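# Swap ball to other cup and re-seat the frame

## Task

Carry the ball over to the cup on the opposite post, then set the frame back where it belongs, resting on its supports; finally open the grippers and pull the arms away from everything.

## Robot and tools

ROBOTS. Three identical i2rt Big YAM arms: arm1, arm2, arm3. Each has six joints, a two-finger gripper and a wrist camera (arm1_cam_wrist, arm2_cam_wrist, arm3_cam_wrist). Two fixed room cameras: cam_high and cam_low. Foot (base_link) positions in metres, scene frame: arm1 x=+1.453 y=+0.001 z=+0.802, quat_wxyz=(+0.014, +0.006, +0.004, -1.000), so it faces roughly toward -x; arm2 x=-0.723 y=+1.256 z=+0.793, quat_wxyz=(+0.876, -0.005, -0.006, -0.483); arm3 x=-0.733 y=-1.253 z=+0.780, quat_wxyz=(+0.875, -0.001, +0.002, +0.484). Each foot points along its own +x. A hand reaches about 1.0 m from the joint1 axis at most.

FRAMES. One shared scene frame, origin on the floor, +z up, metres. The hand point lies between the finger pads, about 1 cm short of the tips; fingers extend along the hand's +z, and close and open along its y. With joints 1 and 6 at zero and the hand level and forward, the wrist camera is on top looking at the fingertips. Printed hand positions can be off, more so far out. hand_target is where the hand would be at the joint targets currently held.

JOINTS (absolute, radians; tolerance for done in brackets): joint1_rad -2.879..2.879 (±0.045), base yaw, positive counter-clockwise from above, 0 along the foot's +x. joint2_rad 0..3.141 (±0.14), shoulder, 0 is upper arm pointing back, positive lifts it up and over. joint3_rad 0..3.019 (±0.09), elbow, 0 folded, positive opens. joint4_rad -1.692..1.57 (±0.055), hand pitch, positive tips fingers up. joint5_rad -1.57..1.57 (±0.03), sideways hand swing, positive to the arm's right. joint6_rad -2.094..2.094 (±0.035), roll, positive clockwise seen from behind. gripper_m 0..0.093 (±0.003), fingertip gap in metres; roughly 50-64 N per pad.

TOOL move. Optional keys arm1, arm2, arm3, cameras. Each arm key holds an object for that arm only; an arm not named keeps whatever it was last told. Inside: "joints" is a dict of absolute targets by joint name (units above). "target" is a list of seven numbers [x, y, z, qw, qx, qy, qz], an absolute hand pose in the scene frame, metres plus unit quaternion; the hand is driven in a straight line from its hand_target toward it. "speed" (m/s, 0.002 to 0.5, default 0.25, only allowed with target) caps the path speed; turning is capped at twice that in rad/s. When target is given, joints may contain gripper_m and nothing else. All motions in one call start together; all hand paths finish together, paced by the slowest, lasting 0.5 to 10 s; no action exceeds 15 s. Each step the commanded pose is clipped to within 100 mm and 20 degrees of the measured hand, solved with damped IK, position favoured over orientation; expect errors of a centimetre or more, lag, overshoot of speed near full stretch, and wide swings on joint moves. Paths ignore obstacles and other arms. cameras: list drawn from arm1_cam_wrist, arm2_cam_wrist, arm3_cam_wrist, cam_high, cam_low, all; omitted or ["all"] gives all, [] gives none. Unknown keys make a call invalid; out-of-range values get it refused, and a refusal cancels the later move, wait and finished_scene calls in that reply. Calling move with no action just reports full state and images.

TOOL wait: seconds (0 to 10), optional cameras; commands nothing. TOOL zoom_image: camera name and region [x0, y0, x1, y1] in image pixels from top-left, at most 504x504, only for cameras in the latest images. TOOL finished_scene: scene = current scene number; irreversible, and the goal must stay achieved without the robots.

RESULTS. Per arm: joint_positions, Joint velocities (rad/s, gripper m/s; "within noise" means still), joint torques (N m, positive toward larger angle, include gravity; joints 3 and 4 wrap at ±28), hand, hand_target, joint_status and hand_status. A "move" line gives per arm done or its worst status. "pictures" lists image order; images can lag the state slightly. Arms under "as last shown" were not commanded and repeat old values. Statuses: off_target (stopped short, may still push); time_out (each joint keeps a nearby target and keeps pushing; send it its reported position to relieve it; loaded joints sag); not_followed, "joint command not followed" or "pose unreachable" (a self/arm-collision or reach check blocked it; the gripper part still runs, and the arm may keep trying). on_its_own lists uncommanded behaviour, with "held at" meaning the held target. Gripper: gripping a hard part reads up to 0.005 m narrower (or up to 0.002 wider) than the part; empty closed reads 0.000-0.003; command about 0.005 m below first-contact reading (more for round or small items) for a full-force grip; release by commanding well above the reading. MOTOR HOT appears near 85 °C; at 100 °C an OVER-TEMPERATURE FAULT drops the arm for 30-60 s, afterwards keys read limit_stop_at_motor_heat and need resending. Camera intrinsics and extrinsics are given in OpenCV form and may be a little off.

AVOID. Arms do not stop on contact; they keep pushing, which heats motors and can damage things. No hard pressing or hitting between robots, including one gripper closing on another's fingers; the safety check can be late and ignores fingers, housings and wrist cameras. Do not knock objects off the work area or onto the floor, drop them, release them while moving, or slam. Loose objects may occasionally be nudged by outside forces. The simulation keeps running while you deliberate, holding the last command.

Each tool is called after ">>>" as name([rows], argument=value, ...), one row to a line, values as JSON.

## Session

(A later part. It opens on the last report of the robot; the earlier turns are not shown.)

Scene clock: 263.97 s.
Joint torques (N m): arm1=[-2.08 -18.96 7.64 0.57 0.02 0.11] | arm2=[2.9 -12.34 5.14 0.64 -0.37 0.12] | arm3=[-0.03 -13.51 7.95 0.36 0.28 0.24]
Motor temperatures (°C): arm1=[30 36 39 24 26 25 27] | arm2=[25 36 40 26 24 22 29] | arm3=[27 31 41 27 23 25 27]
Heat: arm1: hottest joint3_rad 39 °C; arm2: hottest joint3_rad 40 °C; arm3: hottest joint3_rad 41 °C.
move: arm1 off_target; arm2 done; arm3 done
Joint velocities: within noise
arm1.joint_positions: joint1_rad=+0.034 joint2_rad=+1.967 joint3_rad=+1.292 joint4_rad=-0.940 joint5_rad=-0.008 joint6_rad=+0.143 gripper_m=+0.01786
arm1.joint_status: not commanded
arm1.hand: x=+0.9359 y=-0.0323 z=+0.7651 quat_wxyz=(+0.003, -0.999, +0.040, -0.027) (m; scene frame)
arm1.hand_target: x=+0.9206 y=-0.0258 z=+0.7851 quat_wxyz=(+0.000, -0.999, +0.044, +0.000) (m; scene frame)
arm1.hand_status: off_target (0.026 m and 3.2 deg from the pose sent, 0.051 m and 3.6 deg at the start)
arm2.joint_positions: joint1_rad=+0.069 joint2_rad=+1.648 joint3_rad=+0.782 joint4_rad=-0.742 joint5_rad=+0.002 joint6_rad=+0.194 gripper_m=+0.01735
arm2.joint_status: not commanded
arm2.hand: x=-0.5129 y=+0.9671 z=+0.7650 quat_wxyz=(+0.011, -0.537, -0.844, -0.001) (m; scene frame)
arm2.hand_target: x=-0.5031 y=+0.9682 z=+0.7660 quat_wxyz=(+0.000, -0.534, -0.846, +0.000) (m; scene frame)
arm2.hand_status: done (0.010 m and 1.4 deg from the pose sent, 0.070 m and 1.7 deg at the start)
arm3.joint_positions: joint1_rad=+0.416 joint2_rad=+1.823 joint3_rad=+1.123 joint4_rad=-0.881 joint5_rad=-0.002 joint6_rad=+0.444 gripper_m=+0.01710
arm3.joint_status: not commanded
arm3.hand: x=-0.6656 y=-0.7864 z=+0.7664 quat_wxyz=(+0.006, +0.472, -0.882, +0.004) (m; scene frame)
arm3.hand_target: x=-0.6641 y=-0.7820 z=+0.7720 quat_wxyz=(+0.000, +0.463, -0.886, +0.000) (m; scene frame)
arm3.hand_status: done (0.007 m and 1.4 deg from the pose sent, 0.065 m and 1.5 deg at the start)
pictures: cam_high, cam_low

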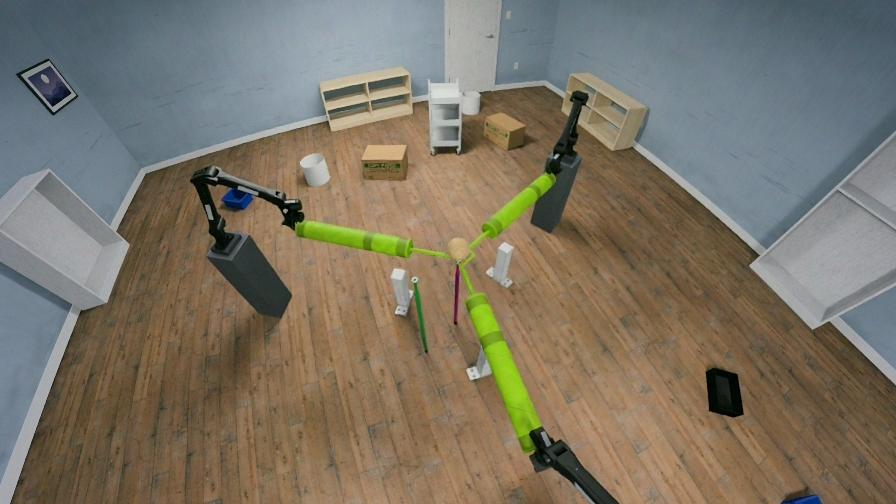

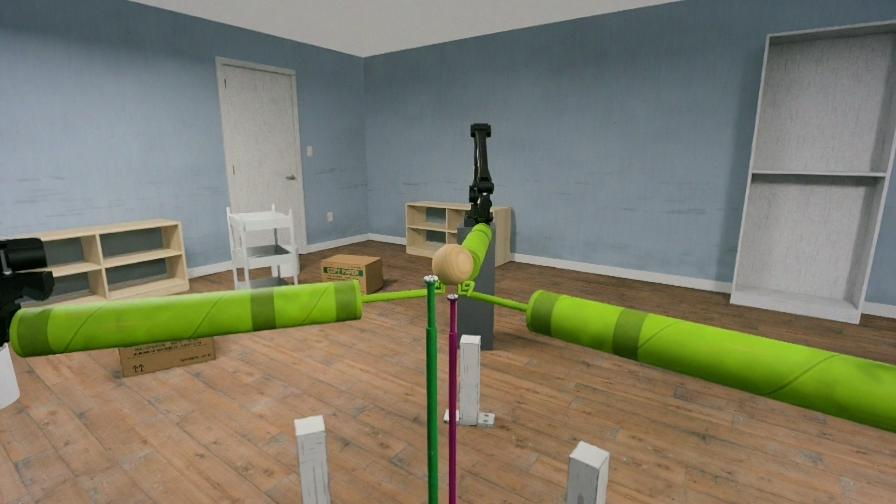

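>>> move(arm1={"target":[0.918,-0.027,0.708,0,-0.999,0.0436,0],"speed":0.05}, arm2={"target":[-0.505,0.967,0.688,0,0.534,0.846,0],"speed":0.05}, arm3={"target":[-0.666,-0.782,0.693,0,-0.463,0.886,0],"speed":0.05}, cameras=["cam_high","cam_low"])

>>> zoom_image(camera="cam_low", region=[410, 230, 500, 330])

>>> zoom_image(camera="cam_high", region=[420, 210, 490, 280])

Scene clock: 272.13 s.
Joint torques (N m): arm1=[-1.85 -19.9 6.5 0.8 0.01 0.14] | arm2=[2.49 -12.92 3.43 0.77 -0.28 0.07] | arm3=[0.26 -13.57 6.57 0.58 0.26 0.27]
Motor temperatures (°C): arm1=[30 37 39 24 26 25 27] | arm2=[25 36 38 26 24 22 29] | arm3=[27 31 39 27 23 25 27]
Heat: arm1: hottest joint3_rad 39 °C; arm2: hottest joint3_rad 38 °C; arm3: hottest joint3_rad 39 °C.
move: arm1 off_target; arm2 done; arm3 done
Joint velocities: within noise
arm1.joint_positions: joint1_rad=+0.034 joint2_rad=+2.098 joint3_rad=+1.272 joint4_rad=-0.783 joint5_rad=-0.007 joint6_rad=+0.143 gripper_m=+0.01786
arm1.joint_status: not commanded
arm1.hand: x=+0.9347 y=-0.0317 z=+0.6924 quat_wxyz=(+0.003, -0.999, +0.040, -0.025) (m; scene frame)
arm1.hand_target: x=+0.9184 y=-0.0268 z=+0.7082 quat_wxyz=(+0.000, -0.999, +0.044, +0.000) (m; scene frame)
arm1.hand_status: off_target (0.023 m and 2.9 deg from the pose sent, 0.060 m and 3.2 deg at the start)
arm2.joint_positions: joint1_rad=+0.069 joint2_rad=+1.847 joint3_rad=+0.751 joint4_rad=-0.509 joint5_rad=+0.000 joint6_rad=+0.194 gripper_m=+0.01735
arm2.joint_status: not commanded
arm2.hand: x=-0.5124 y=+0.9664 z=+0.6895 quat_wxyz=(+0.009, -0.537, -0.844, -0.002) (m; scene frame)
arm2.hand_target: x=-0.5051 y=+0.9671 z=+0.6881 quat_wxyz=(+0.000, -0.534, -0.846, +0.000) (m; scene frame)
arm2.hand_status: done (0.008 m and 1.2 deg from the pose sent, 0.077 m and 1.4 deg at the start)
arm3.joint_positions: joint1_rad=+0.416 joint2_rad=+1.966 joint3_rad=+1.087 joint4_rad=-0.698 joint5_rad=-0.001 joint6_rad=+0.445 gripper_m=+0.01710
arm3.joint_status: not commanded
arm3.hand: x=-0.6657 y=-0.7862 z=+0.6915 quat_wxyz=(+0.004, +0.472, -0.882, +0.003) (m; scene frame)
arm3.hand_target: x=-0.6659 y=-0.7820 z=+0.6930 quat_wxyz=(+0.000, +0.463, -0.886, +0.000) (m; scene frame)
arm3.hand_status: done (0.004 m and 1.3 deg from the pose sent, 0.074 m and 1.4 deg at the start)
pictures: cam_high, cam_low

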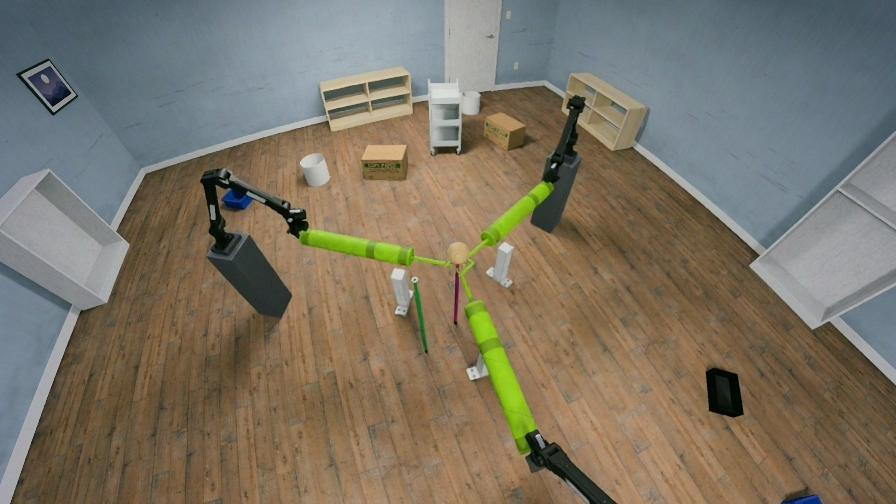

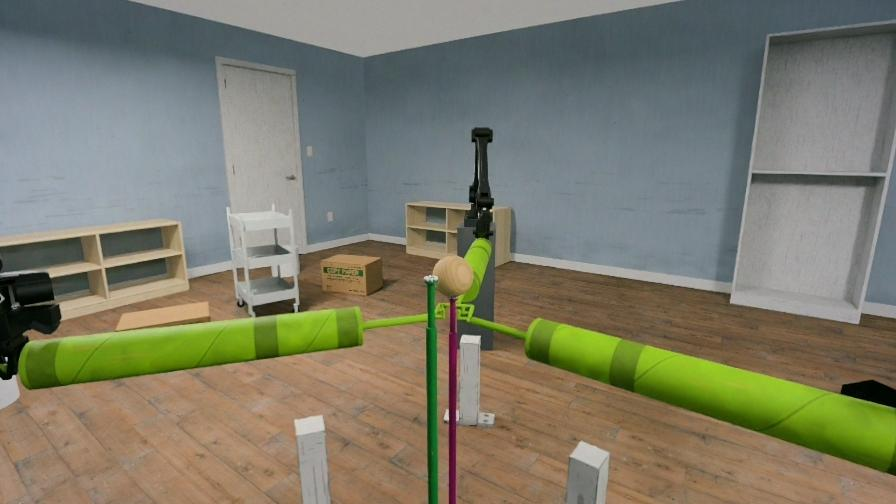

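Scaled by 5.040 from the camera's 896x504 image, which has a finer 1280x720 frame.

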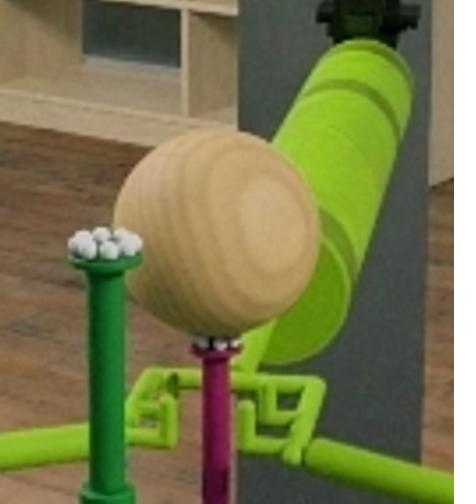

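Scaled by 7.200 from the camera's 896x504 image, which has a finer 1280x720 frame.

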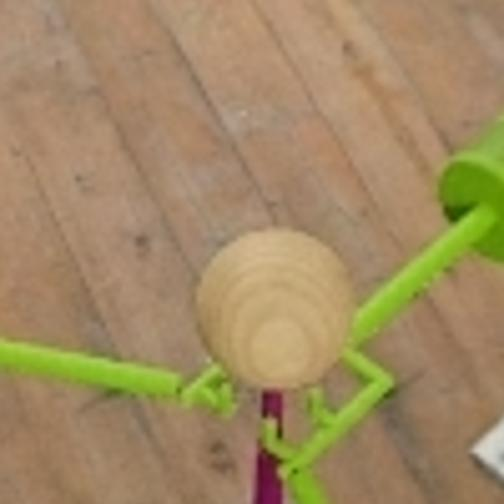

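>>> move(arm1={"target":[0.916,-0.027,0.618,0,-0.999,0.0436,0],"speed":0.1}, arm2={"target":[-0.507,0.967,0.598,0,0.534,0.846,0],"speed":0.1}, arm3={"target":[-0.668,-0.782,0.603,0,-0.463,0.886,0],"speed":0.1}, cameras=["cam_high","cam_low"])

>>> move(arm1={"target":[0.871,0.051,0.618,0,-0.999,0.0436,0],"speed":0.1}, arm2={"target":[-0.551,1.043,0.598,0,0.534,0.846,0],"speed":0.1}, arm3={"target":[-0.713,-0.705,0.603,0,-0.463,0.886,0],"speed":0.1}, cameras=["cam_high","cam_low"])

Scene clock: 283.10 s.
Joint torques (N m): arm1=[-1.85 -20.07 6.42 0.32 -0.08 0.17] | arm2=[2.2 -13.39 2.13 0.38 -0.19 0.03] | arm3=[0.44 -13.92 5.86 0.28 0 0.3]
Motor temperatures (°C): arm1=[30 38 38 24 26 25 27] | arm2=[25 35 37 26 24 22 29] | arm3=[27 30 37 27 23 25 27]
Heat: arm1: hottest joint2_rad 38 °C; arm2: hottest joint3_rad 37 °C; arm3: hottest joint3_rad 37 °C.
move: arm1 off_target; arm2 done; arm3 done
Joint velocities: within noise
arm1.joint_positions: joint1_rad=+0.034 joint2_rad=+2.278 joint3_rad=+1.280 joint4_rad=-0.607 joint5_rad=-0.006 joint6_rad=+0.141 gripper_m=+0.01786
arm1.joint_status: not commanded
arm1.hand: x=+0.9375 y=-0.0305 z=+0.6032 quat_wxyz=(+0.004, -0.999, +0.039, -0.022) (m; scene frame)
arm1.hand_target: x=+0.9164 y=-0.0269 z=+0.6184 quat_wxyz=(+0.000, -0.999, +0.044, +0.000) (m; scene frame)
arm1.hand_status: off_target (0.026 m and 2.6 deg from the pose sent, 0.077 m and 2.9 deg at the start)
arm2.joint_positions: joint1_rad=+0.069 joint2_rad=+2.108 joint3_rad=+0.767 joint4_rad=-0.248 joint5_rad=-0.002 joint6_rad=+0.194 gripper_m=+0.01735
arm2.joint_status: not commanded
arm2.hand: x=-0.5116 y=+0.9654 z=+0.6022 quat_wxyz=(+0.001, -0.537, -0.844, +0.000) (m; scene frame)
arm2.hand_target: x=-0.5070 y=+0.9669 z=+0.5981 quat_wxyz=(+0.000, -0.534, -0.846, +0.000) (m; scene frame)
arm2.hand_status: done (0.006 m and 0.4 deg from the pose sent, 0.092 m and 1.1 deg at the start)
arm3.joint_positions: joint1_rad=+0.417 joint2_rad=+2.163 joint3_rad=+1.086 joint4_rad=-0.497 joint5_rad=+0.005 joint6_rad=+0.447 gripper_m=+0.01710
arm3.joint_status: not commanded
arm3.hand: x=-0.6658 y=-0.7888 z=+0.6025 quat_wxyz=(+0.001, +0.471, -0.882, +0.003) (m; scene frame)
arm3.hand_target: x=-0.6680 y=-0.7821 z=+0.6030 quat_wxyz=(+0.000, +0.463, -0.886, +0.000) (m; scene frame)
arm3.hand_status: done (0.007 m and 1.1 deg from the pose sent, 0.089 m and 1.3 deg at the start)
pictures: cam_high, cam_low

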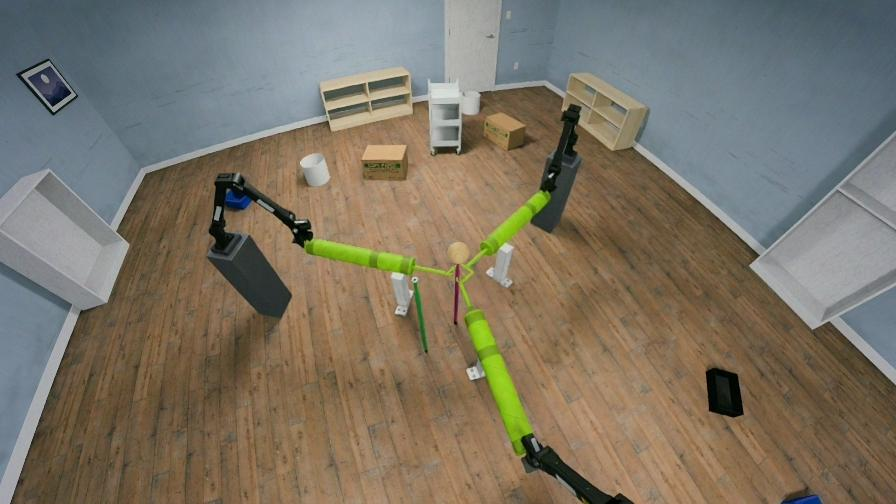

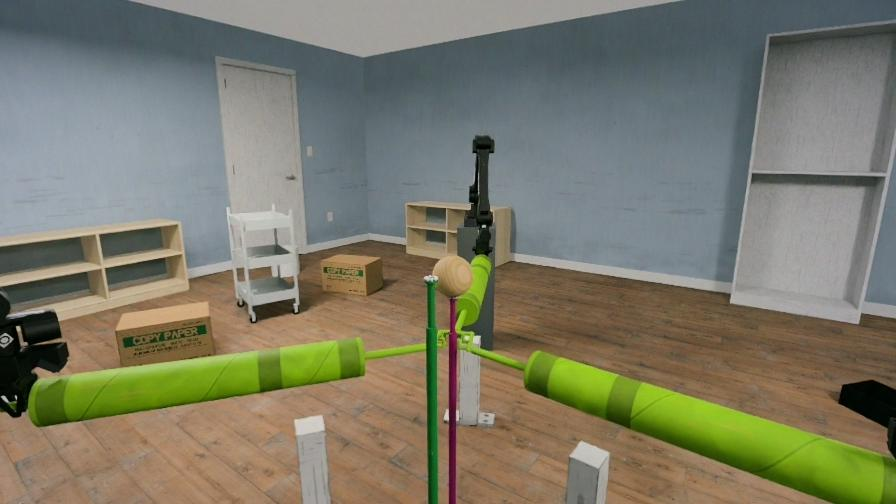

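Scene clock: 284.70 s.
Joint torques (N m): arm1=[-1.96 -21.48 7.92 -0.27 -0.13 0.13] | arm2=[2.49 -14.15 -1.14 0.28 -0.18 0.12] | arm3=[1.03 -15.97 8.08 -0.5 0 0.37]
Motor temperatures (°C): arm1=[30 38 38 24 26 25 27] | arm2=[25 35 36 26 24 22 29] | arm3=[27 31 37 27 23 25 27]
Heat: arm1: hottest joint2_rad 38 °C; arm2: hottest joint3_rad 36 °C; arm3: hottest joint3_rad 37 °C.
move: arm1 off_target; arm2 done; arm3 off_target
Joint velocities: within noise
arm1.joint_positions: joint1_rad=-0.102 joint2_rad=+2.351 joint3_rad=+1.437 joint4_rad=-0.689 joint5_rad=-0.006 joint6_rad=+0.007 gripper_m=+0.01786
arm1.joint_status: not commanded
arm1.hand: x=+0.8947 y=+0.0433 z=+0.5992 quat_wxyz=(+0.001, -0.999, +0.040, -0.021) (m; scene frame)
arm1.hand_target: x=+0.8719 y=+0.0511 z=+0.6184 quat_wxyz=(+0.000, -0.999, +0.044, +0.000) (m; scene frame)
arm1.hand_status: off_target (0.031 m and 2.5 deg from the pose sent, 0.106 m and 2.7 deg at the start)
arm2.joint_positions: joint1_rad=+0.104 joint2_rad=+2.108 joint3_rad=+0.551 joint4_rad=-0.047 joint5_rad=-0.003 joint6_rad=+0.223 gripper_m=+0.01734
arm2.joint_status: not commanded
arm2.hand: x=-0.5546 y=+1.0403 z=+0.5909 quat_wxyz=(+0.009, -0.534, -0.845, -0.002) (m; scene frame)
arm2.hand_target: x=-0.5511 y=+1.0429 z=+0.5977 quat_wxyz=(+0.000, -0.534, -0.846, +0.000) (m; scene frame)
arm2.hand_status: done (0.008 m and 1.0 deg from the pose sent, 0.087 m and 0.4 deg at the start)
arm3.joint_positions: joint1_rad=+0.511 joint2_rad=+2.267 joint3_rad=+1.317 joint4_rad=-0.622 joint5_rad=+0.005 joint6_rad=+0.540 gripper_m=+0.01710
arm3.joint_status: not commanded
arm3.hand: x=-0.7066 y=-0.7157 z=+0.5988 quat_wxyz=(+0.000, +0.472, -0.882, +0.002) (m; scene frame)
arm3.hand_target: x=-0.7130 y=-0.7052 z=+0.6032 quat_wxyz=(+0.000, +0.463, -0.886, +0.000) (m; scene frame)
arm3.hand_status: off_target (0.013 m and 1.2 deg from the pose sent, 0.096 m and 1.1 deg at the start)
pictures: cam_high, cam_low

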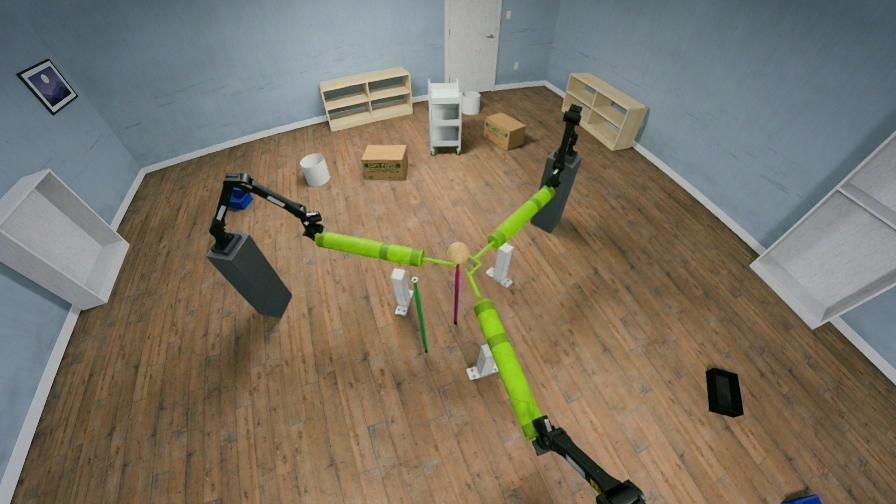

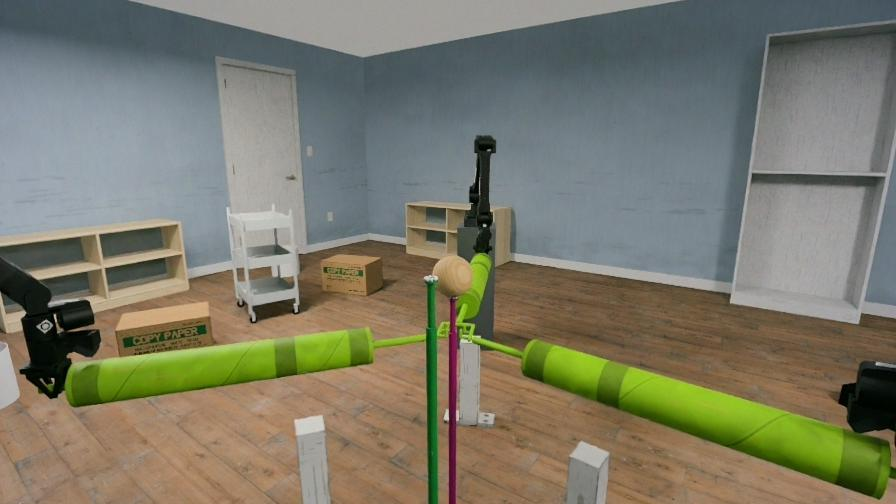

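>>> move(arm1={"target":[0.869,0.051,0.475,0,-0.999,0.0436,0],"speed":0.1}, arm2={"target":[-0.549,1.045,0.461,0,0.534,0.846,0],"speed":0.1}, arm3={"target":[-0.714,-0.705,0.448,0,-0.463,0.886,0],"speed":0.1}, cameras=[])

>>> move(arm1={"target":[0.869,0.051,0.434,0,-0.999,0.0436,0],"speed":0.04}, arm2={"target":[-0.549,1.045,0.424,0,0.534,0.846,0],"speed":0.04}, arm3={"target":[-0.714,-0.705,0.412,0,-0.463,0.886,0],"speed":0.04}, cameras=["cam_high","cam_low"])

Scene clock: 293.90 s.
Joint torques (N m): arm1=[-1.73 -22.36 5.96 0.32 -0.18 0.16] | arm2=[2.08 -12.57 -2.06 0.69 -0.08 0.11] | arm3=[1.14 -16.79 5.82 0.25 -0.04 0.37]
Motor temperatures (°C): arm1=[30 39 37 24 26 25 27] | arm2=[25 34 35 26 24 22 29] | arm3=[27 31 37 27 23 25 27]
Heat: arm1: hottest joint2_rad 39 °C; arm2: hottest joint3_rad 35 °C; arm3: hottest joint3_rad 37 °C.
move: arm1 off_target; arm2 done; arm3 off_target
Joint velocities: within noise
arm1.joint_positions: joint1_rad=-0.102 joint2_rad=+2.662 joint3_rad=+1.594 joint4_rad=-0.538 joint5_rad=-0.004 joint6_rad=+0.007 gripper_m=+0.01786
arm1.joint_status: not commanded
arm1.hand: x=+0.8936 y=+0.0449 z=+0.4602 quat_wxyz=(+0.002, -0.999, +0.040, -0.023) (m; scene frame)
arm1.hand_target: x=+0.8695 y=+0.0512 z=+0.4756 quat_wxyz=(+0.000, -0.999, +0.044, +0.000) (m; scene frame)
arm1.hand_status: off_target (0.029 m and 2.7 deg from the pose sent, 0.127 m and 2.5 deg at the start)
arm2.joint_positions: joint1_rad=+0.119 joint2_rad=+2.560 joint3_rad=+0.723 joint4_rad=+0.244 joint5_rad=-0.006 joint6_rad=+0.238 gripper_m=+0.01734
arm2.joint_status: not commanded
arm2.hand: x=-0.5510 y=+1.0421 z=+0.4647 quat_wxyz=(+0.003, -0.534, -0.845, -0.002) (m; scene frame)
arm2.hand_target: x=-0.5491 y=+1.0450 z=+0.4611 quat_wxyz=(+0.000, -0.534, -0.846, +0.000) (m; scene frame)
arm2.hand_status: done (0.005 m and 0.4 deg from the pose sent, 0.130 m and 1.0 deg at the start)
arm3.joint_positions: joint1_rad=+0.511 joint2_rad=+2.611 joint3_rad=+1.473 joint4_rad=-0.438 joint5_rad=+0.006 joint6_rad=+0.541 gripper_m=+0.01710
arm3.joint_status: not commanded
arm3.hand: x=-0.7068 y=-0.7135 z=+0.4485 quat_wxyz=(+0.001, +0.471, -0.882, +0.005) (m; scene frame)
arm3.hand_target: x=-0.7140 y=-0.7052 z=+0.4482 quat_wxyz=(+0.000, +0.463, -0.886, +0.000) (m; scene frame)
arm3.hand_status: off_target (0.011 m and 1.2 deg from the pose sent, 0.151 m and 1.2 deg at the start)
pictures: none
No camera images: "cameras" was empty.

Scene clock: 295.43 s.
Joint torques (N m): arm1=[-1.73 -19.96 7.1 0.81 -0.19 0.16] | arm2=[2.14 -11.16 -1.26 0.84 -0.04 0.09] | arm3=[0.91 -15.21 6.64 0.64 -0.02 0.34]
Motor temperatures (°C): arm1=[30 39 37 24 26 25 27] | arm2=[25 34 35 26 24 22 29] | arm3=[27 31 37 27 23 25 27]
Heat: arm1: hottest joint2_rad 39 °C; arm2: hottest joint3_rad 35 °C; arm3: hottest joint3_rad 37 °C.
move: arm1 off_target; arm2 off_target; arm3 off_target
Joint velocities: within noise
arm1.joint_positions: joint1_rad=-0.102 joint2_rad=+2.725 joint3_rad=+1.644 joint4_rad=-0.522 joint5_rad=-0.004 joint6_rad=+0.007 gripper_m=+0.01786
arm1.joint_status: not commanded
arm1.hand: x=+0.8907 y=+0.0454 z=+0.4347 quat_wxyz=(+0.002, -0.999, +0.040, -0.021) (m; scene frame)
arm1.hand_target: x=+0.8696 y=+0.0511 z=+0.4351 quat_wxyz=(+0.000, -0.999, +0.044, +0.000) (m; scene frame)
arm1.hand_status: off_target (0.022 m and 2.5 deg from the pose sent, 0.036 m and 2.7 deg at the start)
arm2.joint_positions: joint1_rad=+0.120 joint2_rad=+2.653 joint3_rad=+0.781 joint4_rad=+0.280 joint5_rad=-0.007 joint6_rad=+0.240 gripper_m=+0.01734
arm2.joint_status: not commanded
arm2.hand: x=-0.5507 y=+1.0425 z=+0.4350 quat_wxyz=(+0.003, -0.534, -0.845, -0.002) (m; scene frame)
arm2.hand_target: x=-0.5493 y=+1.0451 z=+0.4244 quat_wxyz=(+0.000, -0.534, -0.846, +0.000) (m; scene frame)
arm2.hand_status: off_target (0.011 m and 0.4 deg from the pose sent, 0.041 m and 0.4 deg at the start)
arm3.joint_positions: joint1_rad=+0.513 joint2_rad=+2.673 joint3_rad=+1.517 joint4_rad=-0.420 joint5_rad=+0.006 joint6_rad=+0.543 gripper_m=+0.01710
arm3.joint_status: not commanded
arm3.hand: x=-0.7079 y=-0.7119 z=+0.4233 quat_wxyz=(+0.001, +0.471, -0.882, +0.004) (m; scene frame)
arm3.hand_target: x=-0.7140 y=-0.7054 z=+0.4125 quat_wxyz=(+0.000, +0.463, -0.886, +0.000) (m; scene frame)
arm3.hand_status: off_target (0.015 m and 1.2 deg from the pose sent, 0.038 m and 1.2 deg at the start)
pictures: cam_high, cam_low

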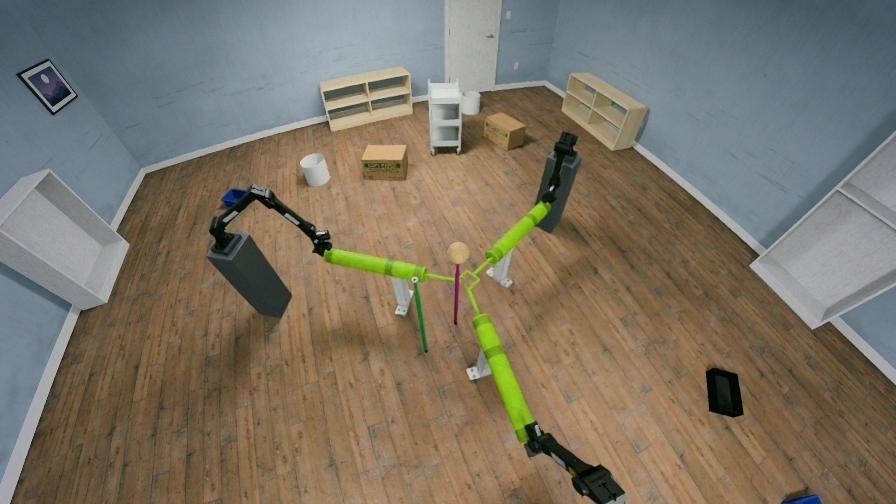

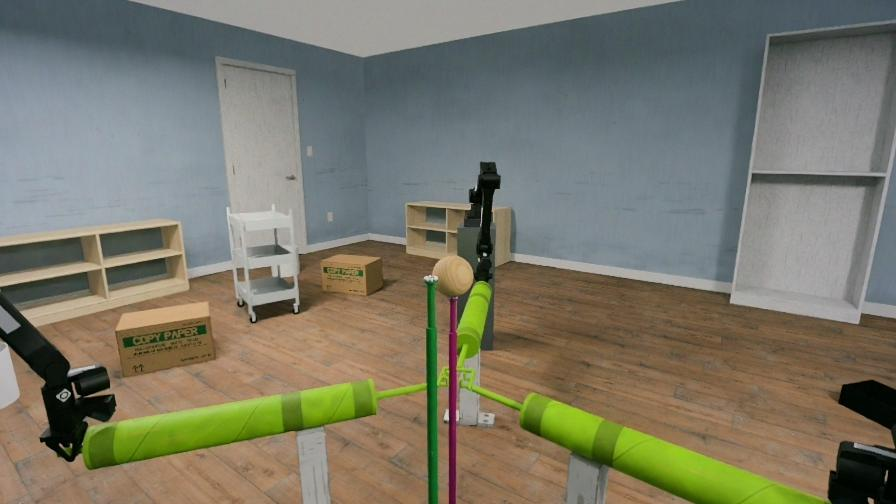

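Seated. Release and rise.

>>> move(arm1={"joints":{"gripper_m":0.09}}, arm2={"joints":{"gripper_m":0.09}}, arm3={"joints":{"gripper_m":0.09}}, cameras=[])

>>> move(arm1={"target":[0.872,0.051,0.70,0,-0.999,0.0436,0],"speed":0.15}, arm2={"target":[-0.551,1.045,0.70,0,0.534,0.846,0],"speed":0.15}, arm3={"target":[-0.713,-0.705,0.70,0,-0.463,0.886,0],"speed":0.15}, cameras=["cam_high","cam_low"])

Scene clock: 303.30 s.
Joint torques (N m): arm1=[-1.79 -20.72 5.94 0.7 -0.13 0.17] | arm2=[2.08 -11.75 -1.81 0.46 -0.04 0.08] | arm3=[0.79 -15.85 6.05 0.62 0.02 0.16]
Motor temperatures (°C): arm1=[30 39 36 24 26 25 27] | arm2=[25 34 33 26 24 22 29] | arm3=[27 31 35 27 23 25 27]
Heat: arm1: hottest joint2_rad 39 °C; arm2: hottest joint2_rad 34 °C; arm3: hottest joint3_rad 35 °C.
move: arm1 done; arm2 done; arm3 done
Joint velocities: within noise
arm1.joint_positions: joint1_rad=-0.102 joint2_rad=+2.732 joint3_rad=+1.660 joint4_rad=-0.518 joint5_rad=-0.006 joint6_rad=+0.007 gripper_m=+0.08984
arm1.joint_status: all done
arm1.hand: x=+0.8845 y=+0.0456 z=+0.4331 quat_wxyz=(+0.001, -0.999, +0.040, -0.015) (m; scene frame)
arm1.hand_target: x=+0.8697 y=+0.0511 z=+0.4350 quat_wxyz=(+0.000, -0.999, +0.044, +0.000) (m; scene frame)
arm1.hand_status: not commanded
arm2.joint_positions: joint1_rad=+0.122 joint2_rad=+2.660 joint3_rad=+0.789 joint4_rad=+0.293 joint5_rad=-0.007 joint6_rad=+0.240 gripper_m=+0.08985
arm2.joint_status: all done
arm2.hand: x=-0.5476 y=+1.0391 z=+0.4324 quat_wxyz=(-0.004, -0.534, -0.845, +0.000) (m; scene frame)
arm2.hand_target: x=-0.5493 y=+1.0452 z=+0.4245 quat_wxyz=(+0.000, -0.534, -0.846, +0.000) (m; scene frame)
arm2.hand_status: not commanded
arm3.joint_positions: joint1_rad=+0.515 joint2_rad=+2.681 joint3_rad=+1.524 joint4_rad=-0.420 joint5_rad=+0.005 joint6_rad=+0.562 gripper_m=+0.08987
arm3.joint_status: all done
arm3.hand: x=-0.7089 y=-0.7120 z=+0.4198 quat_wxyz=(+0.002, +0.464, -0.886, +0.005) (m; scene frame)
arm3.hand_target: x=-0.7140 y=-0.7055 z=+0.4124 quat_wxyz=(+0.000, +0.463, -0.886, +0.000) (m; scene frame)
arm3.hand_status: not commanded
pictures: none
No camera images: "cameras" was empty.

Scene clock: 306.07 s.
Joint torques (N m): arm1=[-2.08 -21.01 6.12 0.05 -0.13 0.12] | arm2=[1.2 -10.93 2.66 -0.32 -0.03 -0.02] | arm3=[0.79 -17.14 7.21 0.06 0.03 0.13]
Motor temperatures (°C): arm1=[30 39 36 24 26 25 27] | arm2=[25 34 33 26 23 22 29] | arm3=[27 31 35 27 23 25 27]
Heat: arm1: hottest joint2_rad 39 °C; arm2: hottest joint2_rad 34 °C; arm3: hottest joint3_rad 35 °C.
move: arm1 off_target; arm2 done; arm3 off_target
Joint velocities: within noise
arm1.joint_positions: joint1_rad=-0.102 joint2_rad=+2.196 joint3_rad=+1.459 joint4_rad=-0.832 joint5_rad=-0.006 joint6_rad=+0.007 gripper_m=+0.08991
arm1.joint_status: not commanded
arm1.hand: x=+0.8735 y=+0.0439 z=+0.6909 quat_wxyz=(+0.002, -0.999, +0.040, -0.004) (m; scene frame)
arm1.hand_target: x=+0.8721 y=+0.0510 z=+0.6998 quat_wxyz=(+0.000, -0.999, +0.044, +0.000) (m; scene frame)
arm1.hand_status: off_target (0.012 m and 0.7 deg from the pose sent, 0.267 m and 1.8 deg at the start)
arm2.joint_positions: joint1_rad=+0.122 joint2_rad=+1.686 joint3_rad=+0.502 joint4_rad=-0.402 joint5_rad=-0.007 joint6_rad=+0.240 gripper_m=+0.08993
arm2.joint_status: not commanded
arm2.hand: x=-0.5496 y=+1.0436 z=+0.6967 quat_wxyz=(+0.000, -0.534, -0.845, -0.001) (m; scene frame)
arm2.hand_target: x=-0.5510 y=+1.0450 z=+0.6998 quat_wxyz=(+0.000, -0.534, -0.846, +0.000) (m; scene frame)
arm2.hand_status: done (0.004 m and 0.1 deg from the pose sent, 0.268 m and 0.4 deg at the start)
arm3.joint_positions: joint1_rad=+0.515 joint2_rad=+2.102 joint3_rad=+1.336 joint4_rad=-0.813 joint5_rad=+0.005 joint6_rad=+0.562 gripper_m=+0.08994
arm3.joint_status: not commanded
arm3.hand: x=-0.7080 y=-0.7087 z=+0.6895 quat_wxyz=(+0.002, +0.464, -0.886, +0.006) (m; scene frame)
arm3.hand_target: x=-0.7130 y=-0.7050 z=+0.6999 quat_wxyz=(+0.000, +0.463, -0.886, +0.000) (m; scene frame)
arm3.hand_status: off_target (0.012 m and 0.7 deg from the pose sent, 0.280 m and 0.6 deg at the start)
pictures: cam_high, cam_low

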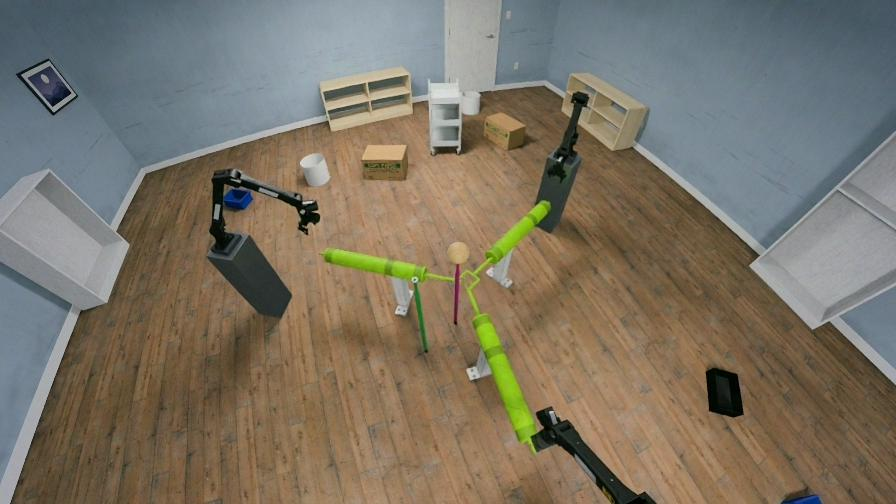

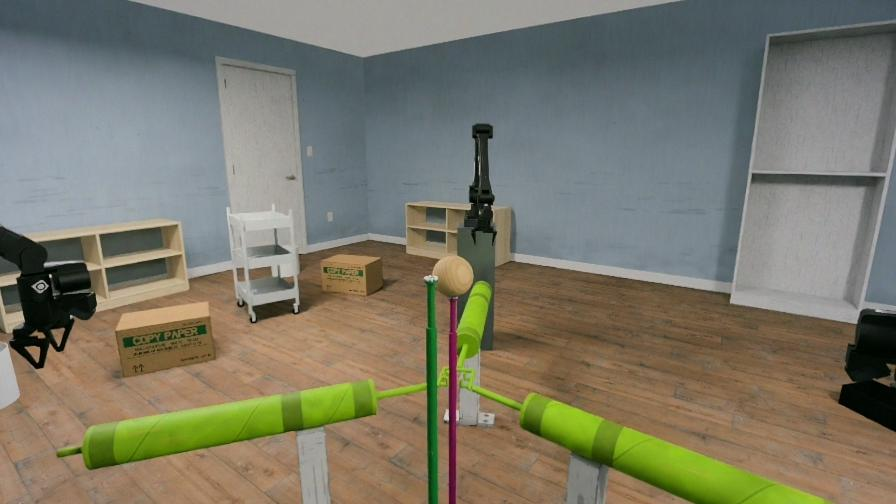

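>>> finished_scene(scene=2)

The scene is finished: the task was done.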